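# Seat one blank on fixture pins, leave other off

## Task

Place a single blank over both locating pins of the fixture so it sits flat on the rest pads. The second blank must stay off the fixture.

## Robot and tools

Robot: two UR7e-type arms on one table. left_arm carries a two-finger parallel gripper with an 85 mm stroke. right_arm carries a magnet tool: a round 48 mm rubber-ringed face with a 31 mm steel centre that grips only steel or iron. Both wrist cameras, cam_left_wrist and cam_right_wrist, give 896x504 images.

Frames. Scene frame: origin on the table top, halfway between the arms; +z up, +x out over the table, left_arm toward +y. Calibrated bases in that frame: left_arm at (+0.044, +0.386, +0.013) m, quat_wxyz (1, 0, 0, -0.013); right_arm at (+0.039, -0.389, +0.013) m, quat_wxyz (1, 0, 0, +0.021). Up is +z in both. Every pose, velocity and offset for an arm is in that arm's own base frame, so the same dy means different scene directions only by the small yaw above. The gripper's fingers point along its +z and close along its y; end_effector_position is the spot between closed pads (tips reach 19 mm past it closed, 6 mm open). The magnet face point is the centre of its face, +z pointing out of it. Printed positions may be off by a few cm at long reach.

The 16-number row, all values in [-1, 1], used by execute_actions and move: [left dx, dy, dz, rx, ry, rz, gripper position, force_limit, speed, right dx, dy, dz, rx, ry, rz, magnet]. The six pose numbers per arm are an offset, not a pose: they are measured from that arm's Hand target as it stood when the action or move began, along its base axes, with 1.0 = 0.6 m for dx/dy/dz and 1.0 = 180 degrees for rx/ry/rz (a single rotation vector, turned about the Hand target's position). All six zero re-requests the current Hand target. Gripper and magnet numbers are absolute settings, not offsets: position +1 fully open, about -0.8 pads touching, -1 close until blocked; force_limit and speed run -1..+1 (slow close about 20 mm/s at -1, 150 mm/s at +1); magnet above 0.01 is on, 0 is off. Always resend the previous gripper/magnet values if you want no change, because a 0 there is itself a command (it would drop the magnet).

execute_actions(actions, cameras): actions is a list of actions; each action is up to 15 rows, one per 1/30 s step, and lasts 0.5 s, the last row repeating. Every row in an action counts from the action's start pose. An empty list just reports state. cameras picks images ([] none, null all).

move(target, speed, blend, stop_force, zero, blocking, cameras): drives straight-line paths. target is one 16-number row or a list of up to 15 rows, every row an offset from the same starting Hand targets. speed is in m/s, 0.002 to 3.6 (default 0.25), one value or one per target. blend is a corner radius in m. stop_force (3 to 120 N) ends an arm's path when its wrist sensor feels that much push against its travel; don't rely on it while rotating, and omit it when backing off a contact. zero (only with stop_force) re-zeroes the sensor first. blocking=false returns early, but not with stop_force. The result ends with a move: line: done, off_target, moving, held or fault, plus limits such as paced or held.

wait(seconds 0 to 10) lets time pass holding commands. stop brakes a running move. zoom_image(camera, region [x0, y0, x1, y1], at most 504x504 px) enlarges part of the latest image. zero_wrist_force(arm) tares that sensor. read_manual gives licence text only. finished_scene(scene) ends the current scene by its number; it is irreversible and the blank must stay seated without help.

Results: per arm, end_effector_position (m), end_effector_quat_wxyz, velocities (or "within noise" when still), Hand target (last commanded pose after clipping; next offsets count from it), Joint positions and torques, Wrist force/torque along the tool axes plus the peak since last report. Gripper: object_status 0 moving, 1 blocked opening, 2 blocked closing (a grip), 3 reached position; position_measured in counts: 3 open, 78 ≈ 60 mm, 130 ≈ 40 mm, 180 ≈ 20 mm, 230 closed. Magnet: magnet_out, magnet_back, part_present (1 when steel covers the centre within about 2.5 mm).

Practical points. Orientation commands are clipped to 32 degrees from the current one per step, so turn in stages. Arms settle slightly short of targets; resend the gap. For the magnet, approach to just short of contact (a mm past touch can max the force) and switch on; light parts jump up to 10 mm. Grip with position -1 and confirm status 2; avoid squeezing hard on a part still resting on something.

Avoid: dropping a blank or releasing it while moving, anything leaving the table, fast impacts, pressing into the table or fixture (150±25 N on any part or a joint torque limit causes a 10 s fault stop), arms touching each other, and paths near an arm's own base. Long stretched holds heat motors; a MOTOR HOT line warns before an over-temperature stop. Loose objects may be nudged by outside disturbances.

Each tool is called by a JSON object that holds its "method" and its "body".

## Session

{"method": "execute_actions", "body": {"actions": []}}

Scene clock: 0.00 s.
left_arm: end_effector_position=(+0.2958, +0.4978, +0.3319) position_measured=3 object_status=3 end_effector_quat_wxyz=(-0.106, +0.149, +0.983, -0.021) | right_arm: end_effector_position=(+0.4243, -0.0191, +0.3698) magnet_out=0 magnet_back=1 part_present=0 end_effector_quat_wxyz=(-0.446, +0.886, -0.026, +0.125)
Joint positions: left_arm=[0.739 -1.316 1.251 -1.336 -1.433 1.028] | right_arm=[-0.762 -1.764 1.874 -1.114 -0.744 -0.957]
Joint velocities: within noise
Joint torques (N m): no reading
Motor temperatures (°C): left_arm=[30 24 27 29 37 30] | right_arm=[35 31 30 44 31 38]
Wrist force (N): no reading
Wrist torque (N m): no reading
Wrist force, peak (N): no reading
Hand target: left_arm +0.2958, +0.4978, +0.3319; -0.106, +0.149, +0.983, -0.021 | right_arm +0.4243, -0.0191, +0.3698; -0.446, +0.886, -0.026, +0.125

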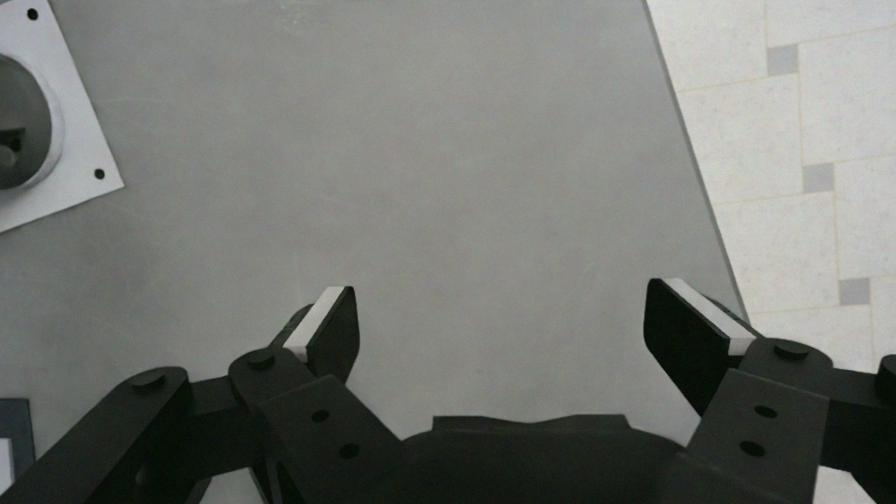

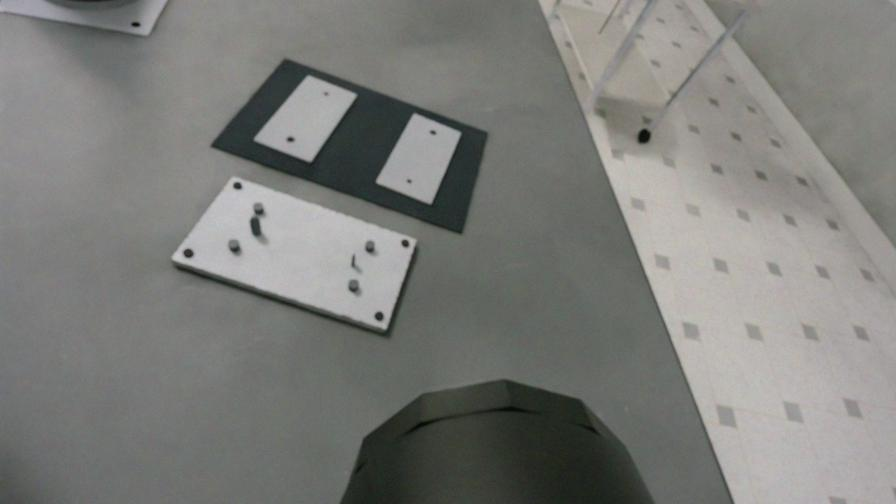

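{"method": "move", "body": {"target": [0,0,0,0,0,0,1,1,1,-0.024,0.45,0,-0.293,0.0914,0,0], "speed": 0.5, "cameras": []}}

{"method": "move", "body": {"target": [0,0,0,0,0,0,1,1,1,-0.012,0.425,-0.25,0,0,0.374,0], "speed": 0.5, "cameras": ["cam_right_wrist"]}}

Scene clock: 2.60 s.
left_arm: end_effector_position=(+0.2958, +0.4978, +0.3319) position_measured=3 object_status=3 end_effector_quat_wxyz=(-0.106, +0.149, +0.983, -0.021) | right_arm: end_effector_position=(+0.4099, +0.2509, +0.3698) magnet_out=0 magnet_back=1 part_present=0 end_effector_quat_wxyz=(+0.001, +1.000, -0.029, +0.000)
Joint positions: left_arm=[0.739 -1.316 1.251 -1.336 -1.433 1.028] | right_arm=[0.269 -1.64 1.687 -1.617 -1.572 0.328]
Joint velocities: within noise
Joint torques (N m): left_arm=[0.07 -38.41 -25.14 -2.34 0.8 0.25] | right_arm=[7.88 -13.1 -33.86 -1.16 -1.45 1.49]
Motor temperatures (°C): left_arm=[30 24 27 29 37 30] | right_arm=[35 31 30 44 31 38]
Wrist force (N): left_arm=[-0.1 0.0 -0.1] | right_arm=[-0.7 -1.1 -0.8]
Wrist torque (N m): left_arm=[0.00 0.03 0.00] | right_arm=[0.04 -0.02 -0.19]
Wrist force, peak (N): left_arm=[0.1 0.3 0.1] | right_arm=[-0.7 -2.6 -0.7]
Hand target: left_arm +0.2958, +0.4978, +0.3319; -0.106, +0.149, +0.983, -0.021 | right_arm +0.4099, +0.2509, +0.3698; +0.001, +1.000, -0.029, +0.000
Off the commanded pose: left_arm 0.000 m, 0 deg | right_arm 0.000 m, 0 deg.
move: done
No camera images: "cameras" was empty.

Scene clock: 4.57 s.
left_arm: end_effector_position=(+0.2958, +0.4978, +0.3319) position_measured=3 object_status=3 end_effector_quat_wxyz=(-0.106, +0.149, +0.983, -0.021) | right_arm: end_effector_position=(+0.4027, +0.5058, +0.2199) magnet_out=0 magnet_back=1 part_present=0 end_effector_quat_wxyz=(+0.001, +0.848, +0.529, +0.000)
Joint positions: left_arm=[0.739 -1.316 1.251 -1.336 -1.433 1.028] | right_arm=[0.691 -1.172 1.526 -1.926 -1.572 -0.424]
Joint velocities: within noise
Joint torques (N m): left_arm=[-0.45 -39.04 -25.94 -2.52 1.07 0.19] | right_arm=[7.14 -32.76 -33.7 -1 1.34 -1.78]
Motor temperatures (°C): left_arm=[30 24 27 29 37 30] | right_arm=[35 31 30 44 31 38]
Wrist force (N): left_arm=[-0.1 0.1 0.1] | right_arm=[-0.1 -0.9 -0.4]
Wrist torque (N m): left_arm=[0.01 0.01 0.00] | right_arm=[0.05 -0.08 -0.21]
Wrist force, peak (N): left_arm=[-0.2 -0.3 0.1] | right_arm=[-0.4 0.1 -1.7]
Hand target: left_arm +0.2958, +0.4978, +0.3319; -0.106, +0.149, +0.983, -0.021 | right_arm +0.4027, +0.5059, +0.2198; +0.001, +0.848, +0.529, +0.000
Off the commanded pose: left_arm 0.000 m, 0 deg | right_arm 0.000 m, 0 deg.
move: done
Images, in order (width x height): cam_right_wrist 896x504.

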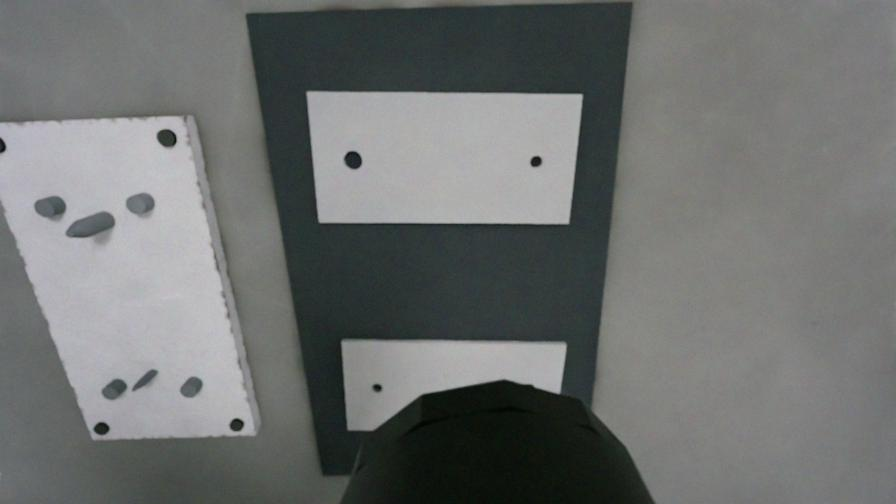

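{"method": "zoom_image", "body": {"camera": "cam_right_wrist", "region": [296, 60, 596, 260]}}

{"method": "move", "body": {"target": [0,0,0,0,0,0,1,1,1,-0.061,-0.424,0.0363,0,0,-0.485,0], "speed": 0.5, "cameras": ["cam_right_wrist"]}}

{"method": "zoom_image", "body": {"camera": "cam_right_wrist", "region": [290, 90, 410, 210]}}

{"method": "zoom_image", "body": {"camera": "cam_right_wrist", "region": [470, 90, 590, 210]}}

Scaled by 1.680 from the camera's 896x504 image, which has a finer 1280x720 frame.

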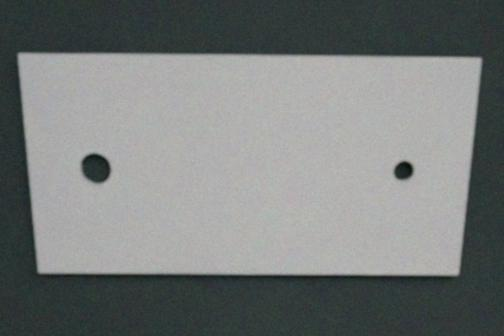

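Scene clock: 7.90 s.
left_arm: end_effector_position=(+0.2958, +0.4978, +0.3319) position_measured=3 object_status=3 end_effector_quat_wxyz=(-0.106, +0.149, +0.983, -0.021) | right_arm: end_effector_position=(+0.3662, +0.2516, +0.2416) magnet_out=0 magnet_back=1 part_present=0 end_effector_quat_wxyz=(+0.001, +0.979, -0.202, +0.000)
Joint positions: left_arm=[0.739 -1.316 1.251 -1.336 -1.433 1.028] | right_arm=[0.298 -1.664 2.045 -1.95 -1.572 0.705]
Joint velocities: within noise
Joint torques (N m): left_arm=[-2.22 -38.65 -25.82 -1.92 1.46 0.11] | right_arm=[-7.71 -27.58 -13.88 -1.18 -1.37 1.73]
Motor temperatures (°C): left_arm=[30 24 27 29 37 30] | right_arm=[35 31 30 44 31 38]
Wrist force (N): left_arm=[0.0 0.0 0.1] | right_arm=[0.0 -1.2 -0.6]
Wrist torque (N m): left_arm=[-0.01 0.01 0.00] | right_arm=[0.02 -0.06 -0.23]
Wrist force, peak (N): left_arm=[-0.3 0.1 -0.1] | right_arm=[-0.2 -1.4 -0.4]
Hand target: left_arm +0.2958, +0.4978, +0.3319; -0.106, +0.149, +0.983, -0.021 | right_arm +0.3661, +0.2515, +0.2416; +0.001, +0.979, -0.202, +0.000
Off the commanded pose: left_arm 0.000 m, 0 deg | right_arm 0.000 m, 0 deg.
move: done
Images, in order (width x height): cam_right_wrist 896x504.

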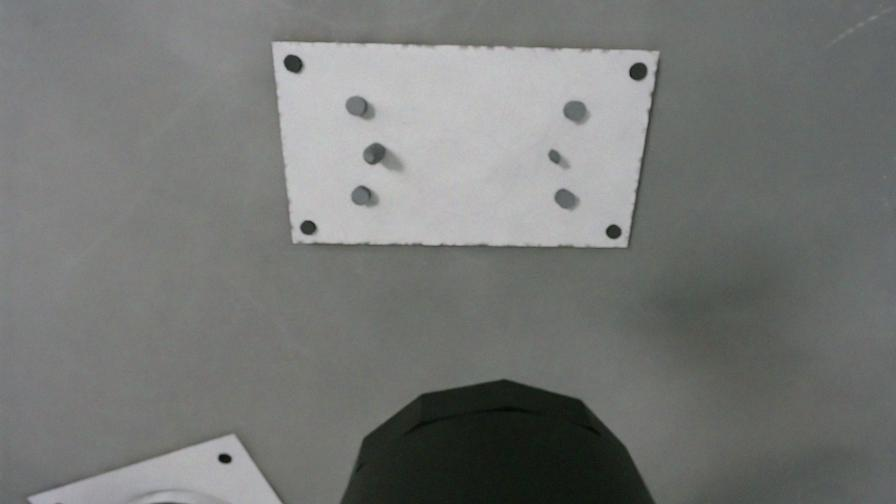

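Scaled by 4.200 from the camera's 896x504 image, which has a finer 1280x720 frame.

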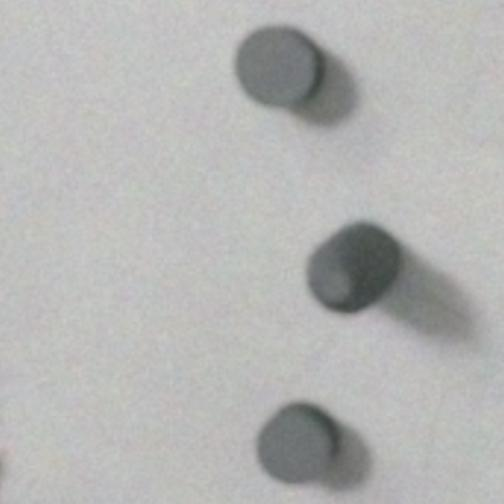

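Scaled by 4.200 from the camera's 896x504 image, which has a finer 1280x720 frame.

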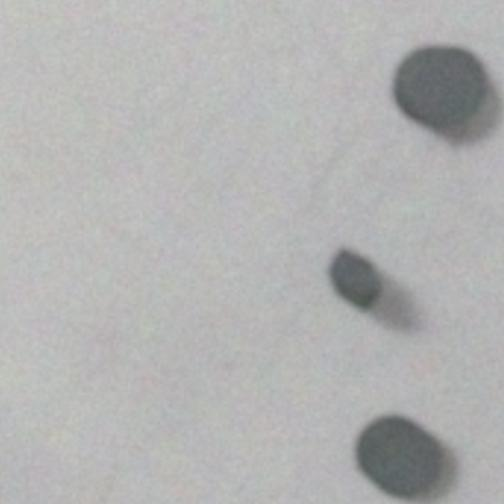

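{"method": "move", "body": {"target": [[0,0,0,0,0,0,1,1,1,0.0167,0.4286,-0.06,0,0,0.485,0],[0,0,0,0,0,0,1,1,1,0.0167,0.4286,-0.33,0,0,0.485,0],[0,0,0,0,0,0,1,1,1,0.0167,0.4286,-0.395,0,0,0.485,0]], "speed": [0.5,0.35,0.1], "blend": [0.03,0.01,0], "cameras": ["cam_right_wrist"]}}

{"method": "move", "body": {"target": [0,0,0,0,0,0,1,1,1,0,0,-0.035,0,0,0,0], "speed": 0.005, "stop_force": 4, "cameras": ["cam_right_wrist"]}}

Scene clock: 11.63 s.
left_arm: end_effector_position=(+0.2958, +0.4978, +0.3319) position_measured=3 object_status=3 end_effector_quat_wxyz=(-0.106, +0.149, +0.983, -0.021) | right_arm: end_effector_position=(+0.3761, +0.5086, +0.0047) magnet_out=0 magnet_back=1 part_present=0 end_effector_quat_wxyz=(+0.001, +0.848, +0.529, +0.000)
Joint positions: left_arm=[0.739 -1.316 1.251 -1.336 -1.433 1.028] | right_arm=[0.722 -0.91 1.763 -2.424 -1.572 -0.394]
Joint velocities: within noise
Joint torques (N m): left_arm=[-3.94 -39.01 -25.33 -1.74 1.39 0.06] | right_arm=[7.19 -34.96 -27.33 -4.5 1.52 1.62]
Motor temperatures (°C): left_arm=[30 24 27 29 37 30] | right_arm=[35 31 29 44 31 38]
Wrist force (N): left_arm=[0.0 -0.1 0.0] | right_arm=[0.4 -0.7 0.0]
Wrist torque (N m): left_arm=[-0.02 0.01 0.00] | right_arm=[0.07 -0.11 -0.25]
Wrist force, peak (N): left_arm=[-0.1 -0.3 0.3] | right_arm=[1.2 -1.6 -1.8]
Hand target: left_arm +0.2958, +0.4978, +0.3319; -0.106, +0.149, +0.983, -0.021 | right_arm +0.3762, +0.5087, +0.0046; +0.001, +0.848, +0.529, +0.000
Off the commanded pose: left_arm 0.000 m, 0 deg | right_arm 0.000 m, 0 deg.
move: done
Images, in order (width x height): cam_right_wrist 896x504.

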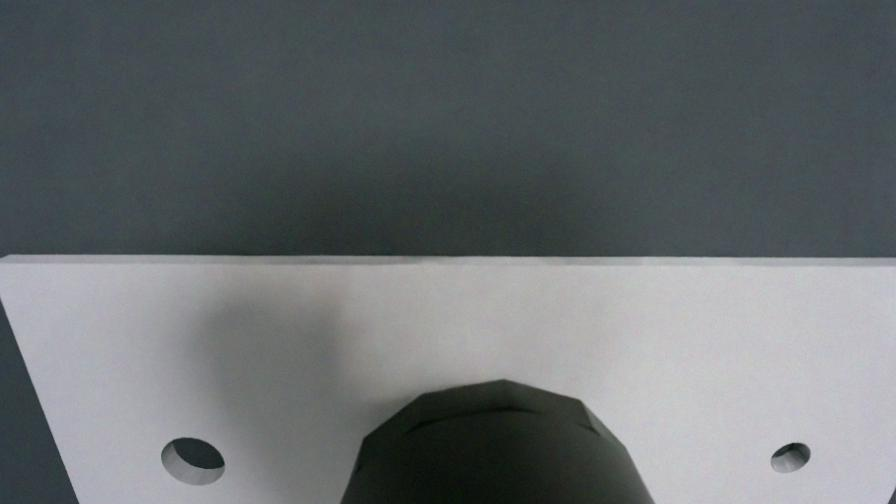

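Scene clock: 14.90 s.
left_arm: end_effector_position=(+0.2958, +0.4978, +0.3319) position_measured=3 object_status=3 end_effector_quat_wxyz=(-0.106, +0.149, +0.983, -0.021) | right_arm: end_effector_position=(+0.3762, +0.5087, -0.0064) magnet_out=0 magnet_back=1 part_present=0 end_effector_quat_wxyz=(+0.001, +0.848, +0.529, +0.000)
Joint positions: left_arm=[0.739 -1.316 1.251 -1.336 -1.433 1.028] | right_arm=[0.722 -0.89 1.765 -2.446 -1.572 -0.394]
Joint velocities: within noise
Joint torques (N m): left_arm=[-5.84 -39.36 -25.46 -1.72 1.63 0.26] | right_arm=[5.54 -50.83 -14.46 -0.91 1.26 1.55]
Motor temperatures (°C): left_arm=[30 24 27 29 37 30] | right_arm=[35 31 29 44 31 38]
Wrist force (N): left_arm=[0.0 0.0 -0.1] | right_arm=[-0.5 -0.5 -3.6]
Wrist torque (N m): left_arm=[0.00 0.00 0.00] | right_arm=[0.10 -0.01 -0.28]
Wrist force, peak (N): left_arm=[-0.2 0.1 0.3] | right_arm=[-8.9 -2.1 -15.3]
Hand target: left_arm +0.2958, +0.4978, +0.3319; -0.106, +0.149, +0.983, -0.021 | right_arm +0.3762, +0.5087, -0.0064; +0.001, +0.848, +0.529, +0.000 (not the last commanded pose)
Off the commanded pose: left_arm 0.000 m, 0 deg | right_arm 0.010 m, 0 deg.
move: contact (right_arm)
Images, in order (width x height): cam_right_wrist 896x504.

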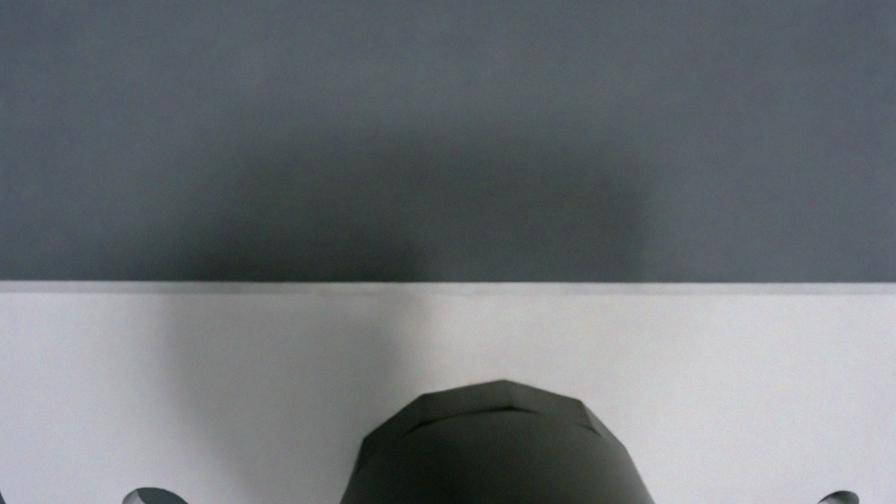

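{"method": "execute_actions", "body": {"actions": [[[0,0,0,0,0,0,1,1,1,0,0,0,0,0,0,1]]], "cameras": []}}

{"method": "move", "body": {"target": [0,0,0,0,0,0,1,1,1,0,0,0.05,0,0,0,1], "speed": 0.06, "cameras": ["cam_right_wrist"]}}

Scene clock: 15.73 s.
left_arm: end_effector_position=(+0.2958, +0.4978, +0.3319) position_measured=3 object_status=3 end_effector_quat_wxyz=(-0.106, +0.149, +0.983, -0.021) | right_arm: end_effector_position=(+0.3761, +0.5087, -0.0064) magnet_out=1 magnet_back=0 part_present=1 end_effector_quat_wxyz=(+0.001, +0.848, +0.529, +0.000)
Joint positions: left_arm=[0.739 -1.316 1.251 -1.336 -1.433 1.028] | right_arm=[0.722 -0.89 1.765 -2.446 -1.572 -0.394]
Joint velocities: within noise
Joint torques (N m): left_arm=[-5.65 -38.16 -26.47 -1.71 1.44 0.12] | right_arm=[7.3 -50.7 -21.35 -2.17 0.85 1.15]
Motor temperatures (°C): left_arm=[30 24 27 29 37 30] | right_arm=[35 31 29 44 31 38]
Wrist force (N): left_arm=[-0.1 0.0 0.0] | right_arm=[0.7 -0.3 1.6]
Wrist torque (N m): left_arm=[0.00 0.02 0.00] | right_arm=[0.13 0.10 -0.22]
Wrist force, peak (N): left_arm=[-0.1 0.0 0.4] | right_arm=[-0.2 -0.2 -4.7]
Hand target: left_arm +0.2958, +0.4978, +0.3319; -0.106, +0.149, +0.983, -0.021 | right_arm +0.3762, +0.5087, -0.0064; +0.001, +0.848, +0.529, +0.000
Off the commanded pose: left_arm 0.000 m, 0 deg | right_arm 0.000 m, 0 deg.
No camera images: "cameras" was empty.

Scene clock: 16.70 s.
left_arm: end_effector_position=(+0.2958, +0.4978, +0.3319) position_measured=3 object_status=3 end_effector_quat_wxyz=(-0.106, +0.149, +0.983, -0.021) | right_arm: end_effector_position=(+0.3761, +0.5087, +0.0235) magnet_out=1 magnet_back=0 part_present=1 end_effector_quat_wxyz=(+0.001, +0.848, +0.529, +0.000)
Joint positions: left_arm=[0.739 -1.316 1.251 -1.336 -1.433 1.028] | right_arm=[0.722 -0.944 1.757 -2.385 -1.572 -0.394]
Joint velocities: within noise
Joint torques (N m): left_arm=[-5.3 -39.38 -27.06 -1.74 1.69 0.28] | right_arm=[4.58 -54.99 -30.24 -1.49 0 1.09]
Motor temperatures (°C): left_arm=[30 24 27 29 37 30] | right_arm=[35 31 29 44 31 38]
Wrist force (N): left_arm=[0.1 -0.2 0.1] | right_arm=[0.2 -0.6 3.7]
Wrist torque (N m): left_arm=[-0.03 -0.02 0.00] | right_arm=[0.09 -0.14 -0.24]
Wrist force, peak (N): left_arm=[0.1 0.2 0.2] | right_arm=[0.2 -0.9 4.5]
Hand target: left_arm +0.2958, +0.4978, +0.3319; -0.106, +0.149, +0.983, -0.021 | right_arm +0.3762, +0.5087, +0.0236; +0.001, +0.848, +0.529, +0.000
Off the commanded pose: left_arm 0.000 m, 0 deg | right_arm 0.000 m, 0 deg.
move: done
Images, in order (width x height): cam_right_wrist 896x504.

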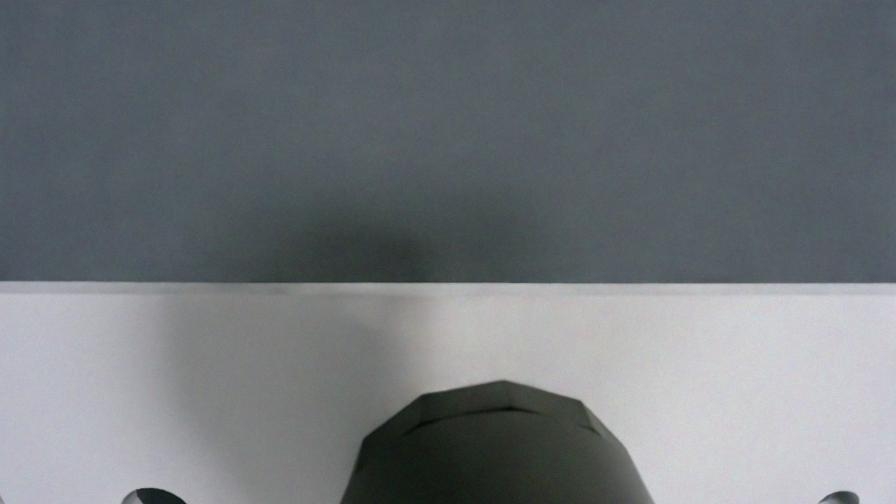

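{"method": "move", "body": {"target": [[0,0,0,0,0,0,1,1,1,0,-0.08,0.133,0,0,-0.1,1],[0,0,0,0,0,0,1,1,1,0.005,-0.3867,0.133,0,0,-0.4842,1],[0,0,0,0,0,0,1,1,1,0.005,-0.3867,0.0208,0,0,-0.4842,1]], "speed": 0.22, "blend": 0.02, "cameras": ["cam_right_wrist"]}}

{"method": "move", "body": {"target": [0,0,0,0,0,0,1,1,1,0,0,-0.05,0,0,0,1], "speed": 0.006, "stop_force": 6, "cameras": ["cam_right_wrist"]}}

Scene clock: 21.37 s.
left_arm: end_effector_position=(+0.2958, +0.4978, +0.3319) position_measured=3 object_status=3 end_effector_quat_wxyz=(-0.106, +0.149, +0.983, -0.021) | right_arm: end_effector_position=(+0.3792, +0.2766, +0.0362) magnet_out=1 magnet_back=0 part_present=1 end_effector_quat_wxyz=(+0.001, +0.980, -0.201, +0.000)
Joint positions: left_arm=[0.739 -1.316 1.251 -1.336 -1.433 1.028] | right_arm=[0.343 -1.239 2.238 -2.569 -1.572 0.748]
Joint velocities: within noise
Joint torques (N m): left_arm=[-8.66 -40.93 -25.17 -1.46 1.63 0.25] | right_arm=[7.73 -22.97 -7.31 -4.9 -1.44 1.55]
Motor temperatures (°C): left_arm=[30 24 27 29 37 30] | right_arm=[35 31 29 44 31 38]
Wrist force (N): left_arm=[-0.2 -0.1 0.0] | right_arm=[0.1 -1.1 3.6]
Wrist torque (N m): left_arm=[-0.01 0.05 0.00] | right_arm=[0.03 -0.11 -0.24]
Wrist force, peak (N): left_arm=[-0.3 0.0 -0.3] | right_arm=[0.9 -1.4 4.8]
Hand target: left_arm +0.2958, +0.4978, +0.3319; -0.106, +0.149, +0.983, -0.021 | right_arm +0.3792, +0.2767, +0.0361; +0.001, +0.980, -0.201, +0.000
Off the commanded pose: left_arm 0.000 m, 0 deg | right_arm 0.000 m, 0 deg.
move: done
Images, in order (width x height): cam_right_wrist 896x504.

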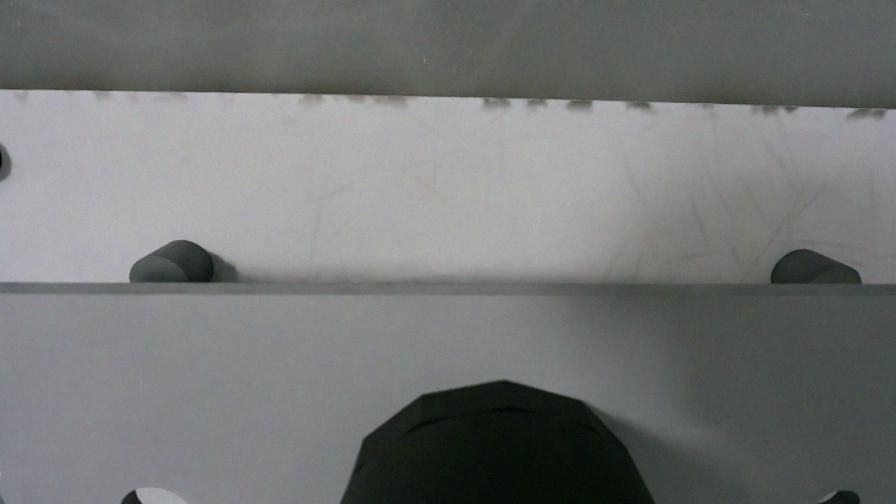

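Scene clock: 24.03 s.
left_arm: end_effector_position=(+0.2958, +0.4978, +0.3319) position_measured=3 object_status=3 end_effector_quat_wxyz=(-0.106, +0.149, +0.983, -0.021) | right_arm: end_effector_position=(+0.3792, +0.2767, +0.0284) magnet_out=1 magnet_back=0 part_present=1 end_effector_quat_wxyz=(+0.001, +0.980, -0.201, +0.000)
Joint positions: left_arm=[0.739 -1.316 1.251 -1.336 -1.433 1.028] | right_arm=[0.343 -1.219 2.242 -2.593 -1.572 0.748]
Joint velocities: within noise
Joint torques (N m): left_arm=[-8.23 -40.93 -26.25 -1.44 1.5 0.12] | right_arm=[7.28 -38.53 -17.53 1.05 -0.99 0.68]
Motor temperatures (°C): left_arm=[30 24 27 29 37 30] | right_arm=[35 31 29 44 31 38]
Wrist force (N): left_arm=[0.1 0.1 0.1] | right_arm=[9.2 -9.8 4.7]
Wrist torque (N m): left_arm=[0.01 -0.01 0.01] | right_arm=[0.05 -0.02 0.15]
Wrist force, peak (N): left_arm=[-0.1 -0.3 -0.2] | right_arm=[11.2 -11.2 5.7]
Hand target: left_arm +0.2958, +0.4978, +0.3319; -0.106, +0.149, +0.983, -0.021 | right_arm +0.3792, +0.2767, +0.0284; +0.001, +0.980, -0.201, +0.000 (not the last commanded pose)
Off the commanded pose: left_arm 0.000 m, 0 deg | right_arm 0.022 m, 0 deg.
move: contact (right_arm)
Images, in order (width x height): cam_right_wrist 896x504.

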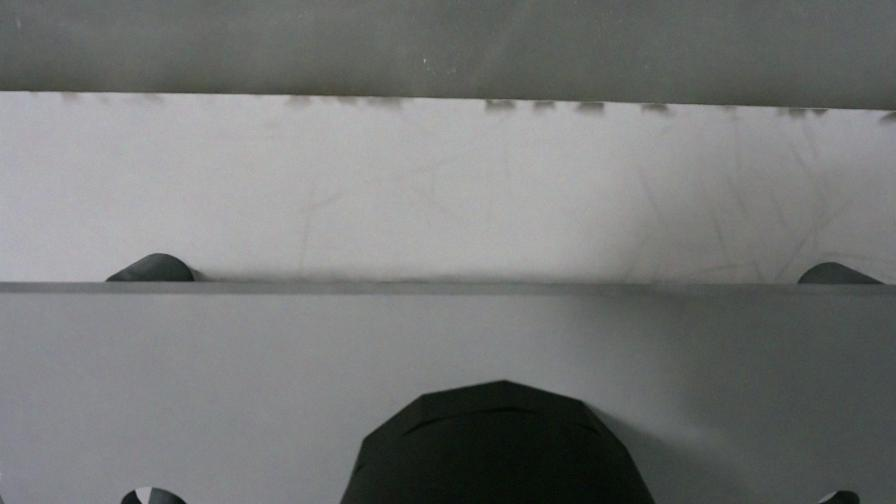

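{"method": "move", "body": {"target": [0,0,0,0,0,0,1,1,1,0.0015,-0.0007,0.0012,0,0,-0.0045,1], "speed": 0.01, "cameras": []}}

{"method": "move", "body": {"target": [0,0,0,0,0,0,1,1,1,0,0,-0.04,0,0,0,1], "speed": 0.005, "stop_force": 6, "cameras": ["cam_right_wrist"]}}

Scene clock: 25.43 s.
left_arm: end_effector_position=(+0.2958, +0.4978, +0.3319) position_measured=3 object_status=3 end_effector_quat_wxyz=(-0.106, +0.149, +0.983, -0.021) | right_arm: end_effector_position=(+0.3801, +0.2763, +0.0291) magnet_out=1 magnet_back=0 part_present=1 end_effector_quat_wxyz=(+0.001, +0.978, -0.208, +0.000)
Joint positions: left_arm=[0.739 -1.316 1.251 -1.336 -1.433 1.028] | right_arm=[0.341 -1.22 2.24 -2.59 -1.572 0.76]
Joint velocities: within noise
Joint torques (N m): left_arm=[-8.88 -41.45 -26.09 -1.27 1.43 0.06] | right_arm=[-7.86 -38.56 -25.59 -1.6 0.28 1.62]
Motor temperatures (°C): left_arm=[30 24 27 29 37 30] | right_arm=[35 31 29 44 31 38]
Wrist force (N): left_arm=[0.0 0.0 0.3] | right_arm=[0.2 -1.2 3.4]
Wrist torque (N m): left_arm=[0.00 -0.01 0.00] | right_arm=[0.03 -0.12 -0.25]
Wrist force, peak (N): left_arm=[0.0 0.2 -0.3] | right_arm=[9.2 -9.7 5.1]
Hand target: left_arm +0.2958, +0.4978, +0.3319; -0.106, +0.149, +0.983, -0.021 | right_arm +0.3801, +0.2763, +0.0291; +0.001, +0.978, -0.208, +0.000
Off the commanded pose: left_arm 0.000 m, 0 deg | right_arm 0.000 m, 0 deg.
move: done
No camera images: "cameras" was empty.

Scene clock: 27.37 s.
left_arm: end_effector_position=(+0.2958, +0.4978, +0.3319) position_measured=3 object_status=3 end_effector_quat_wxyz=(-0.106, +0.149, +0.983, -0.021) | right_arm: end_effector_position=(+0.3802, +0.2763, +0.0251) magnet_out=1 magnet_back=0 part_present=1 end_effector_quat_wxyz=(+0.001, +0.978, -0.208, +0.000)
Joint positions: left_arm=[0.739 -1.316 1.251 -1.336 -1.433 1.028] | right_arm=[0.341 -1.21 2.242 -2.602 -1.572 0.761]
Joint velocities: within noise
Joint torques (N m): left_arm=[-9.7 -40.92 -25.49 -1.09 1.56 0.16] | right_arm=[-2.39 -37.39 -19.28 1.09 1.02 1.24]
Motor temperatures (°C): left_arm=[30 24 27 29 37 30] | right_arm=[35 31 29 44 31 38]
Wrist force (N): left_arm=[-0.1 -0.1 0.1] | right_arm=[9.9 -9.3 4.9]
Wrist torque (N m): left_arm=[-0.02 0.03 0.00] | right_arm=[0.06 -0.02 0.12]
Wrist force, peak (N): left_arm=[0.0 0.0 0.3] | right_arm=[11.2 -10.1 4.1]
Hand target: left_arm +0.2958, +0.4978, +0.3319; -0.106, +0.149, +0.983, -0.021 | right_arm +0.3802, +0.2763, +0.0251; +0.001, +0.978, -0.208, +0.000 (not the last commanded pose)
Off the commanded pose: left_arm 0.000 m, 0 deg | right_arm 0.020 m, 0 deg.
move: contact (right_arm)
Images, in order (width x height): cam_right_wrist 896x504.

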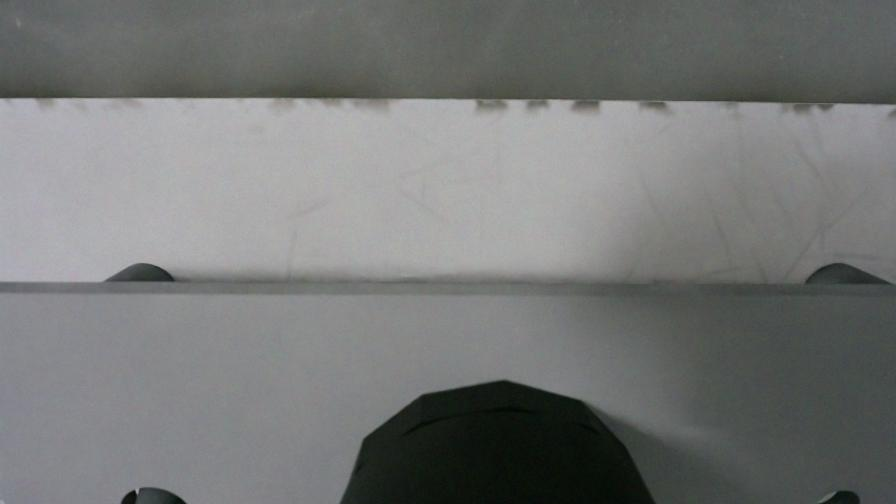

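{"method": "move", "body": {"target": [0,0,0,0,0,0,1,1,1,0.0018,0.0003,0.0008,0,0,-0.0017,1], "speed": 0.01, "cameras": []}}

{"method": "move", "body": {"target": [0,0,0,0,0,0,1,1,1,0,0,-0.034,0,0,0,1], "speed": 0.005, "stop_force": 6, "cameras": ["cam_right_wrist"]}}

{"method": "zoom_image", "body": {"camera": "cam_right_wrist", "region": [796, 454, 896, 504]}}

Scene clock: 28.23 s.
left_arm: end_effector_position=(+0.2958, +0.4978, +0.3319) position_measured=3 object_status=3 end_effector_quat_wxyz=(-0.106, +0.149, +0.983, -0.021) | right_arm: end_effector_position=(+0.3812, +0.2764, +0.0256) magnet_out=1 magnet_back=0 part_present=1 end_effector_quat_wxyz=(+0.001, +0.978, -0.211, +0.000)
Joint positions: left_arm=[0.739 -1.316 1.251 -1.336 -1.433 1.028] | right_arm=[0.341 -1.209 2.239 -2.6 -1.572 0.765]
Joint velocities: within noise
Joint torques (N m): left_arm=[-8.34 -40.57 -26.73 -1.02 1.48 0.32] | right_arm=[-8.03 -22.76 -26.07 -1.66 1.18 1.81]
Motor temperatures (°C): left_arm=[30 24 27 29 37 30] | right_arm=[35 31 29 44 31 38]
Wrist force (N): left_arm=[0.2 0.0 -0.1] | right_arm=[0.1 -1.3 3.4]
Wrist torque (N m): left_arm=[0.00 -0.02 0.00] | right_arm=[0.03 -0.11 -0.26]
Wrist force, peak (N): left_arm=[0.0 -0.3 0.0] | right_arm=[10.0 -9.5 4.3]
Hand target: left_arm +0.2958, +0.4978, +0.3319; -0.106, +0.149, +0.983, -0.021 | right_arm +0.3813, +0.2765, +0.0256; +0.001, +0.978, -0.211, +0.000
Off the commanded pose: left_arm 0.000 m, 0 deg | right_arm 0.000 m, 0 deg.
move: done
No camera images: "cameras" was empty.

Scene clock: 29.47 s.
left_arm: end_effector_position=(+0.2958, +0.4978, +0.3319) position_measured=3 object_status=3 end_effector_quat_wxyz=(-0.106, +0.149, +0.983, -0.021) | right_arm: end_effector_position=(+0.3813, +0.2765, +0.0250) magnet_out=1 magnet_back=0 part_present=1 end_effector_quat_wxyz=(+0.001, +0.978, -0.211, +0.000)
Joint positions: left_arm=[0.739 -1.316 1.251 -1.336 -1.433 1.028] | right_arm=[0.341 -1.208 2.239 -2.602 -1.572 0.765]
Joint velocities: within noise
Joint torques (N m): left_arm=[-8.61 -41.41 -27.12 -0.96 1.54 0.31] | right_arm=[-6.09 -41.25 -26.23 -2.48 1.15 1.33]
Motor temperatures (°C): left_arm=[30 24 27 29 37 30] | right_arm=[35 31 29 44 31 38]
Wrist force (N): left_arm=[0.0 0.0 0.0] | right_arm=[-1.7 3.0 4.5]
Wrist torque (N m): left_arm=[0.00 0.01 0.00] | right_arm=[0.04 -0.11 -0.48]
Wrist force, peak (N): left_arm=[0.0 0.3 -0.2] | right_arm=[-5.4 5.5 -3.6]
Hand target: left_arm +0.2958, +0.4978, +0.3319; -0.106, +0.149, +0.983, -0.021 | right_arm +0.3813, +0.2765, +0.0250; +0.001, +0.978, -0.211, +0.000 (not the last commanded pose)
Off the commanded pose: left_arm 0.000 m, 0 deg | right_arm 0.020 m, 0 deg.
move: contact (right_arm)
Images, in order (width x height): cam_right_wrist 896x504.

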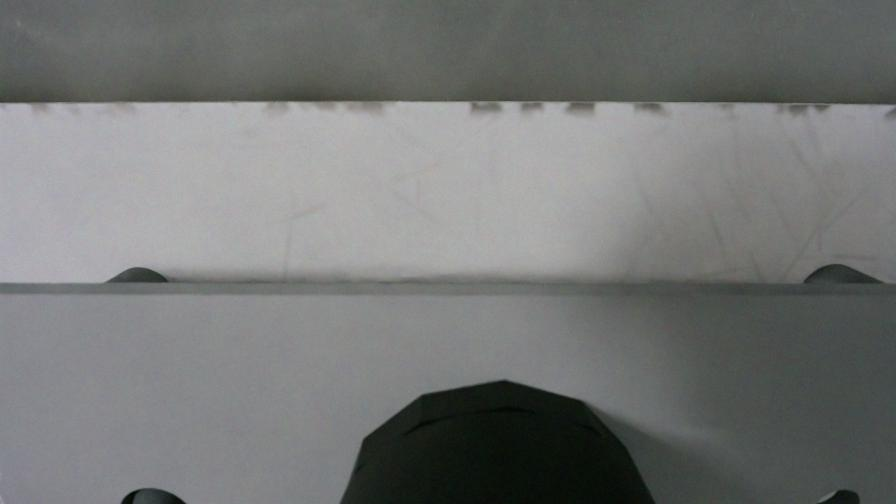

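Scaled by 5.040 from the camera's 896x504 image, which has a finer 1280x720 frame.

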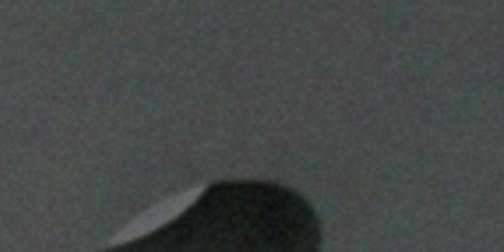

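{"method": "move", "body": {"target": [0,0,0,0,0,0,1,1,1,-0.0009,-0.0003,0.0004,0,0,0,1], "speed": 0.01, "cameras": []}}

{"method": "move", "body": {"target": [0,0,0,0,0,0,1,1,1,0,0,-0.034,0,0,0,1], "speed": 0.005, "stop_force": 6, "cameras": ["cam_right_wrist"]}}

Scene clock: 30.30 s.
left_arm: end_effector_position=(+0.2958, +0.4978, +0.3319) position_measured=3 object_status=3 end_effector_quat_wxyz=(-0.106, +0.149, +0.983, -0.021) | right_arm: end_effector_position=(+0.3808, +0.2763, +0.0253) magnet_out=1 magnet_back=0 part_present=1 end_effector_quat_wxyz=(+0.001, +0.978, -0.211, +0.000)
Joint positions: left_arm=[0.739 -1.316 1.251 -1.336 -1.433 1.028] | right_arm=[0.341 -1.209 2.241 -2.602 -1.572 0.765]
Joint velocities: within noise
Joint torques (N m): left_arm=[-10.11 -39.82 -26.34 -0.98 1.48 0.61] | right_arm=[-3.46 -39.51 -5.92 -1.63 1.06 1.61]
Motor temperatures (°C): left_arm=[30 24 27 29 37 30] | right_arm=[35 31 29 44 31 38]
Wrist force (N): left_arm=[0.0 -0.1 0.1] | right_arm=[0.4 -1.3 3.6]
Wrist torque (N m): left_arm=[-0.01 0.01 0.01] | right_arm=[0.03 -0.14 -0.26]
Wrist force, peak (N): left_arm=[0.3 0.0 0.2] | right_arm=[-2.0 3.2 4.6]
Hand target: left_arm +0.2958, +0.4978, +0.3319; -0.106, +0.149, +0.983, -0.021 | right_arm +0.3808, +0.2763, +0.0253; +0.001, +0.978, -0.211, +0.000
Off the commanded pose: left_arm 0.000 m, 0 deg | right_arm 0.000 m, 0 deg.
move: done
No camera images: "cameras" was empty.

Scene clock: 32.23 s.
left_arm: end_effector_position=(+0.2958, +0.4978, +0.3319) position_measured=3 object_status=3 end_effector_quat_wxyz=(-0.106, +0.149, +0.983, -0.021) | right_arm: end_effector_position=(+0.3808, +0.2763, +0.0209) magnet_out=1 magnet_back=0 part_present=1 end_effector_quat_wxyz=(+0.001, +0.978, -0.211, +0.000)
Joint positions: left_arm=[0.739 -1.316 1.251 -1.336 -1.433 1.028] | right_arm=[0.341 -1.198 2.243 -2.615 -1.572 0.765]
Joint velocities: within noise
Joint torques (N m): left_arm=[-9.88 -41.2 -26.45 -1.02 1.47 0.12] | right_arm=[4.32 -39.88 -21.5 -0.76 0.69 1.41]
Motor temperatures (°C): left_arm=[30 24 27 29 37 30] | right_arm=[35 31 29 44 31 38]
Wrist force (N): left_arm=[0.0 0.1 0.0] | right_arm=[2.4 -6.4 4.6]
Wrist torque (N m): left_arm=[0.03 0.01 0.00] | right_arm=[0.08 -0.10 -0.80]
Wrist force, peak (N): left_arm=[-0.2 -0.2 0.1] | right_arm=[2.4 -6.5 6.1]
Hand target: left_arm +0.2958, +0.4978, +0.3319; -0.106, +0.149, +0.983, -0.021 | right_arm +0.3808, +0.2763, +0.0209; +0.001, +0.978, -0.211, +0.000 (not the last commanded pose)
Off the commanded pose: left_arm 0.000 m, 0 deg | right_arm 0.016 m, 0 deg.
move: contact (right_arm)
Images, in order (width x height): cam_right_wrist 896x504.

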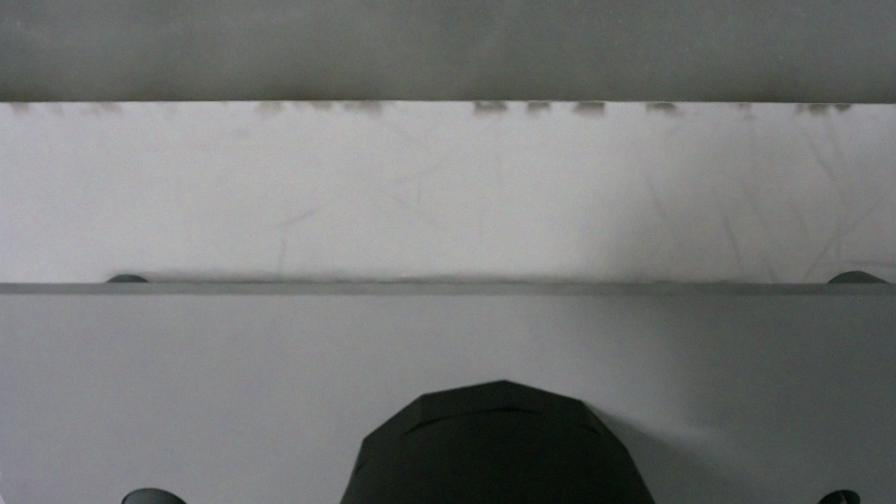

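{"method": "move", "body": {"target": [0,0,0,0,0,0,1,1,1,0.0004,0.0002,0.0003,0,0,0.0014,1], "speed": 0.01, "cameras": []}}

{"method": "move", "body": {"target": [0,0,0,0,0,0,1,1,1,0,0,-0.028,0,0,0,1], "speed": 0.005, "stop_force": 7, "cameras": ["cam_right_wrist"]}}

Scene clock: 33.17 s.
left_arm: end_effector_position=(+0.2958, +0.4978, +0.3319) position_measured=3 object_status=3 end_effector_quat_wxyz=(-0.106, +0.149, +0.983, -0.021) | right_arm: end_effector_position=(+0.3811, +0.2764, +0.0211) magnet_out=1 magnet_back=0 part_present=1 end_effector_quat_wxyz=(+0.001, +0.978, -0.209, +0.000)
Joint positions: left_arm=[0.739 -1.316 1.251 -1.336 -1.433 1.028] | right_arm=[0.341 -1.198 2.242 -2.614 -1.572 0.761]
Joint velocities: within noise
Joint torques (N m): left_arm=[-9.54 -40.98 -25.6 -1.04 1.45 0.09] | right_arm=[7.12 -40.66 -25.86 -1.86 0.91 -1.96]
Motor temperatures (°C): left_arm=[30 24 27 29 37 30] | right_arm=[35 31 29 44 31 38]
Wrist force (N): left_arm=[-0.1 0.0 0.2] | right_arm=[-1.1 -0.8 3.5]
Wrist torque (N m): left_arm=[-0.01 0.02 0.00] | right_arm=[0.07 -0.09 -0.27]
Wrist force, peak (N): left_arm=[-0.2 -0.2 0.0] | right_arm=[2.1 -6.3 5.9]
Hand target: left_arm +0.2958, +0.4978, +0.3319; -0.106, +0.149, +0.983, -0.021 | right_arm +0.3811, +0.2764, +0.0211; +0.001, +0.978, -0.209, +0.000
Off the commanded pose: left_arm 0.000 m, 0 deg | right_arm 0.000 m, 0 deg.
move: done
No camera images: "cameras" was empty.

Scene clock: 34.73 s.
left_arm: end_effector_position=(+0.2958, +0.4978, +0.3319) position_measured=3 object_status=3 end_effector_quat_wxyz=(-0.106, +0.149, +0.983, -0.021) | right_arm: end_effector_position=(+0.3811, +0.2765, +0.0198) magnet_out=1 magnet_back=0 part_present=1 end_effector_quat_wxyz=(+0.000, +0.978, -0.209, +0.000)
Joint positions: left_arm=[0.739 -1.316 1.251 -1.336 -1.433 1.028] | right_arm=[0.341 -1.195 2.242 -2.618 -1.572 0.761]
Joint velocities: within noise
Joint torques (N m): left_arm=[-8.82 -42.69 -27.09 -0.93 1.33 0.07] | right_arm=[3.4 -41.02 -26.58 -2.15 -0.41 -0.58]
Motor temperatures (°C): left_arm=[30 24 27 29 37 30] | right_arm=[35 31 29 44 31 38]
Wrist force (N): left_arm=[-0.1 -0.1 -0.2] | right_arm=[-3.2 -3.1 5.8]
Wrist torque (N m): left_arm=[-0.02 0.02 0.00] | right_arm=[0.08 -0.03 -0.67]
Wrist force, peak (N): left_arm=[0.0 -0.3 -0.2] | right_arm=[-8.4 2.1 -3.8]
Hand target: left_arm +0.2958, +0.4978, +0.3319; -0.106, +0.149, +0.983, -0.021 | right_arm +0.3811, +0.2765, +0.0199; +0.000, +0.978, -0.209, +0.000 (not the last commanded pose)
Off the commanded pose: left_arm 0.000 m, 0 deg | right_arm 0.016 m, 0 deg.
move: contact (right_arm)
Images, in order (width x height): cam_right_wrist 896x504.

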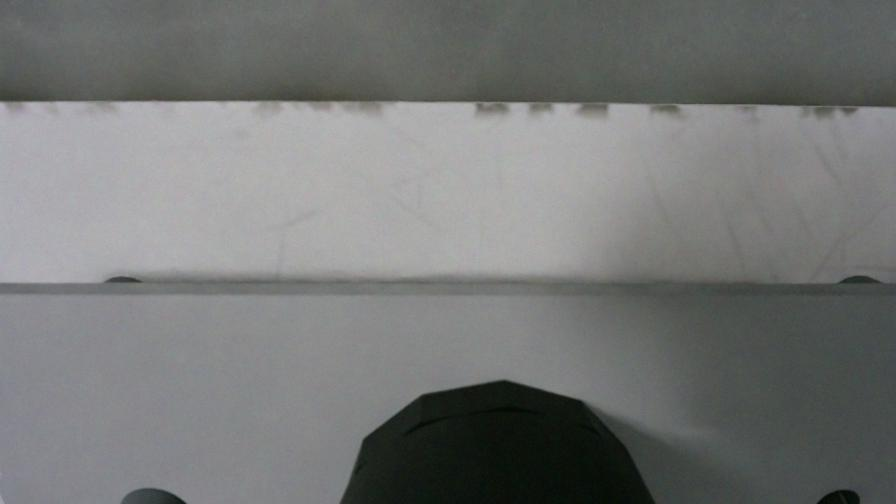

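{"method": "move", "body": {"target": [0,0,0,0,0,0,1,1,1,-0.00025,0.0003,0.0002,0,0,0.0013,1], "speed": 0.01, "cameras": []}}

{"method": "move", "body": {"target": [0,0,0,0,0,0,1,1,1,0,0,-0.026,0,0,0,1], "speed": 0.005, "stop_force": 8, "cameras": ["cam_right_wrist"]}}

Scene clock: 35.57 s.
left_arm: end_effector_position=(+0.2958, +0.4978, +0.3319) position_measured=3 object_status=3 end_effector_quat_wxyz=(-0.106, +0.149, +0.983, -0.021) | right_arm: end_effector_position=(+0.3810, +0.2766, +0.0200) magnet_out=1 magnet_back=0 part_present=1 end_effector_quat_wxyz=(+0.000, +0.978, -0.207, +0.000)
Joint positions: left_arm=[0.739 -1.316 1.251 -1.336 -1.433 1.028] | right_arm=[0.341 -1.195 2.242 -2.618 -1.572 0.758]
Joint velocities: within noise
Joint torques (N m): left_arm=[-8.79 -42.26 -26.19 -1.05 1.57 0.47] | right_arm=[8.29 -39.96 -23.44 -1.74 -1.12 -2.15]
Motor temperatures (°C): left_arm=[30 24 27 29 37 30] | right_arm=[35 31 29 44 31 38]
Wrist force (N): left_arm=[-0.1 -0.1 0.2] | right_arm=[0.1 -1.3 3.4]
Wrist torque (N m): left_arm=[-0.01 0.02 0.00] | right_arm=[0.04 -0.11 -0.26]
Wrist force, peak (N): left_arm=[-0.2 0.1 -0.2] | right_arm=[-3.5 -2.8 6.9]
Hand target: left_arm +0.2958, +0.4978, +0.3319; -0.106, +0.149, +0.983, -0.021 | right_arm +0.3810, +0.2766, +0.0200; +0.000, +0.978, -0.207, +0.000
Off the commanded pose: left_arm 0.000 m, 0 deg | right_arm 0.000 m, 0 deg.
move: done
No camera images: "cameras" was empty.

Scene clock: 37.90 s.
left_arm: end_effector_position=(+0.2958, +0.4978, +0.3319) position_measured=3 object_status=3 end_effector_quat_wxyz=(-0.106, +0.149, +0.983, -0.021) | right_arm: end_effector_position=(+0.3810, +0.2766, +0.0132) magnet_out=1 magnet_back=0 part_present=1 end_effector_quat_wxyz=(+0.001, +0.978, -0.207, +0.000)
Joint positions: left_arm=[0.739 -1.316 1.251 -1.336 -1.433 1.028] | right_arm=[0.341 -1.177 2.245 -2.638 -1.572 0.757]
Joint velocities: within noise
Joint torques (N m): left_arm=[-9.88 -41.48 -26.53 -1.04 1.43 0.18] | right_arm=[4.43 -38.6 -17.84 -0.58 0.14 -1.57]
Motor temperatures (°C): left_arm=[30 24 27 29 37 30] | right_arm=[35 31 29 44 31 38]
Wrist force (N): left_arm=[-0.1 0.1 -0.2] | right_arm=[1.4 -2.6 -1.4]
Wrist torque (N m): left_arm=[0.01 0.02 0.00] | right_arm=[0.22 0.12 -0.25]
Wrist force, peak (N): left_arm=[-0.2 -0.2 -0.2] | right_arm=[-8.1 9.5 -24.0]
Hand target: left_arm +0.2958, +0.4978, +0.3319; -0.106, +0.149, +0.983, -0.021 | right_arm +0.3810, +0.2766, +0.0133; +0.000, +0.978, -0.207, +0.000 (not the last commanded pose)
Off the commanded pose: left_arm 0.000 m, 0 deg | right_arm 0.009 m, 0 deg.
move: contact (right_arm)
Images, in order (width x height): cam_right_wrist 896x504.

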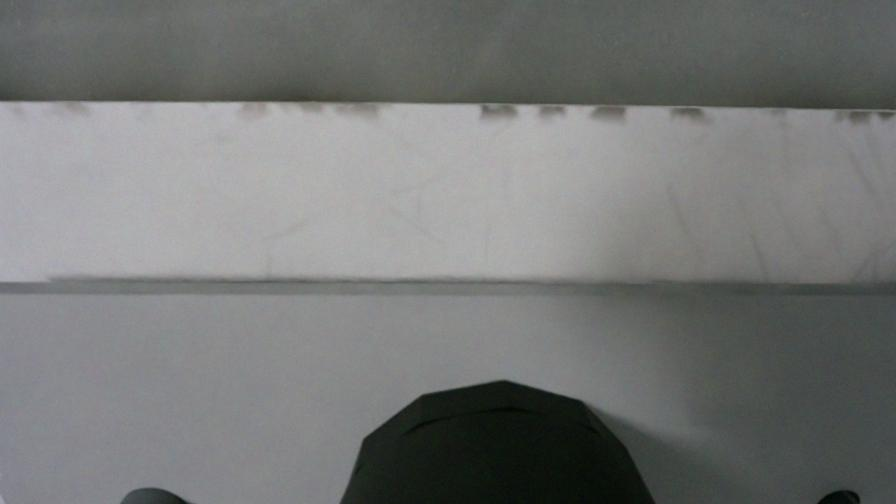

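{"method": "execute_actions", "body": {"actions": [[[0,0,0,0,0,0,1,1,1,0,0,0,0,0,0,0]]], "cameras": []}}

{"method": "move", "body": {"target": [[0,0,0,0,0,0,1,1,1,0,0,0.01,0,0,0,0],[0,0,0,0,0,0,1,1,1,-0.015,-0.05,0.3,0,0,0,0]], "speed": [0.04,0.3], "cameras": ["cam_right_wrist"]}}

{"method": "zoom_image", "body": {"camera": "cam_right_wrist", "region": [260, 20, 720, 260]}}

Scene clock: 38.73 s.
left_arm: end_effector_position=(+0.2958, +0.4978, +0.3319) position_measured=3 object_status=3 end_effector_quat_wxyz=(-0.106, +0.149, +0.983, -0.021) | right_arm: end_effector_position=(+0.3810, +0.2766, +0.0133) magnet_out=0 magnet_back=1 part_present=0 end_effector_quat_wxyz=(+0.000, +0.978, -0.207, +0.000)
Joint positions: left_arm=[0.739 -1.316 1.251 -1.336 -1.433 1.028] | right_arm=[0.341 -1.177 2.245 -2.638 -1.572 0.757]
Joint velocities: within noise
Joint torques (N m): left_arm=[-8.03 -41.24 -26.21 -1.01 1.43 0.18] | right_arm=[5.24 -22.69 -21.28 -1.68 1.39 -1.6]
Motor temperatures (°C): left_arm=[30 24 27 29 37 30] | right_arm=[34 31 29 44 31 38]
Wrist force (N): left_arm=[-0.3 0.0 -0.1] | right_arm=[-3.1 2.1 -10.8]
Wrist torque (N m): left_arm=[0.00 0.04 0.00] | right_arm=[0.19 -0.02 -0.29]
Wrist force, peak (N): left_arm=[-0.2 -0.1 0.2] | right_arm=[-2.7 2.0 -12.0]
Hand target: left_arm +0.2958, +0.4978, +0.3319; -0.106, +0.149, +0.983, -0.021 | right_arm +0.3810, +0.2766, +0.0133; +0.000, +0.978, -0.207, +0.000
Off the commanded pose: left_arm 0.000 m, 0 deg | right_arm 0.000 m, 0 deg.
No camera images: "cameras" was empty.

Scene clock: 40.30 s.
left_arm: end_effector_position=(+0.2958, +0.4978, +0.3319) position_measured=3 object_status=3 end_effector_quat_wxyz=(-0.106, +0.149, +0.983, -0.021) | right_arm: end_effector_position=(+0.3720, +0.2467, +0.1932) magnet_out=0 magnet_back=1 part_present=0 end_effector_quat_wxyz=(+0.000, +0.978, -0.207, +0.000)
Joint positions: left_arm=[0.739 -1.316 1.251 -1.336 -1.433 1.028] | right_arm=[0.283 -1.602 2.125 -2.093 -1.572 0.699]
Joint velocities: within noise
Joint torques (N m): left_arm=[-9.31 -41.75 -28.28 -0.91 1.51 0.2] | right_arm=[-8.26 -28.82 -32.6 -1.13 1.31 -2.07]
Motor temperatures (°C): left_arm=[30 24 27 29 37 30] | right_arm=[34 31 29 44 31 38]
Wrist force (N): left_arm=[-0.1 -0.1 0.1] | right_arm=[-0.1 -1.2 -1.0]
Wrist torque (N m): left_arm=[-0.02 0.01 0.00] | right_arm=[-0.01 -0.07 -0.23]
Wrist force, peak (N): left_arm=[-0.2 0.1 -0.2] | right_arm=[-3.1 2.2 -10.4]
Hand target: left_arm +0.2958, +0.4978, +0.3319; -0.106, +0.149, +0.983, -0.021 | right_arm +0.3720, +0.2466, +0.1933; +0.000, +0.978, -0.207, +0.000
Off the commanded pose: left_arm 0.000 m, 0 deg | right_arm 0.000 m, 0 deg.
move: done
Images, in order (width x height): cam_right_wrist 896x504.

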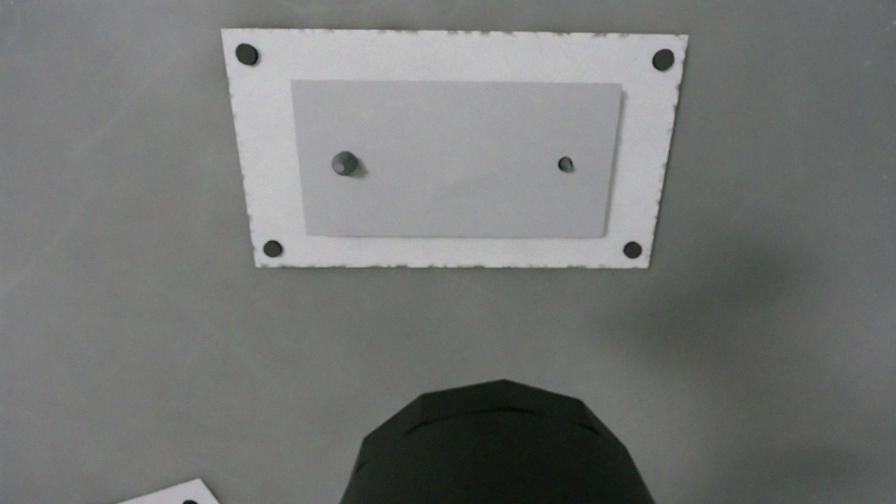

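Scaled by 1.096 from the camera's 896x504 image, which has a finer 1280x720 frame.

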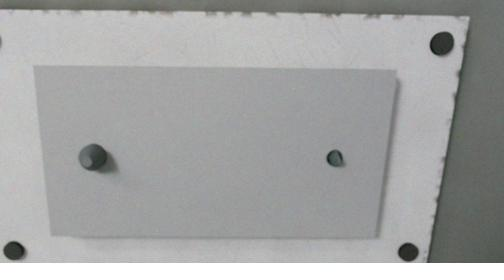

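Both pins are through and the blank is level.

{"method": "finished_scene", "body": {"scene": 3}}

The scene is finished: the task was done.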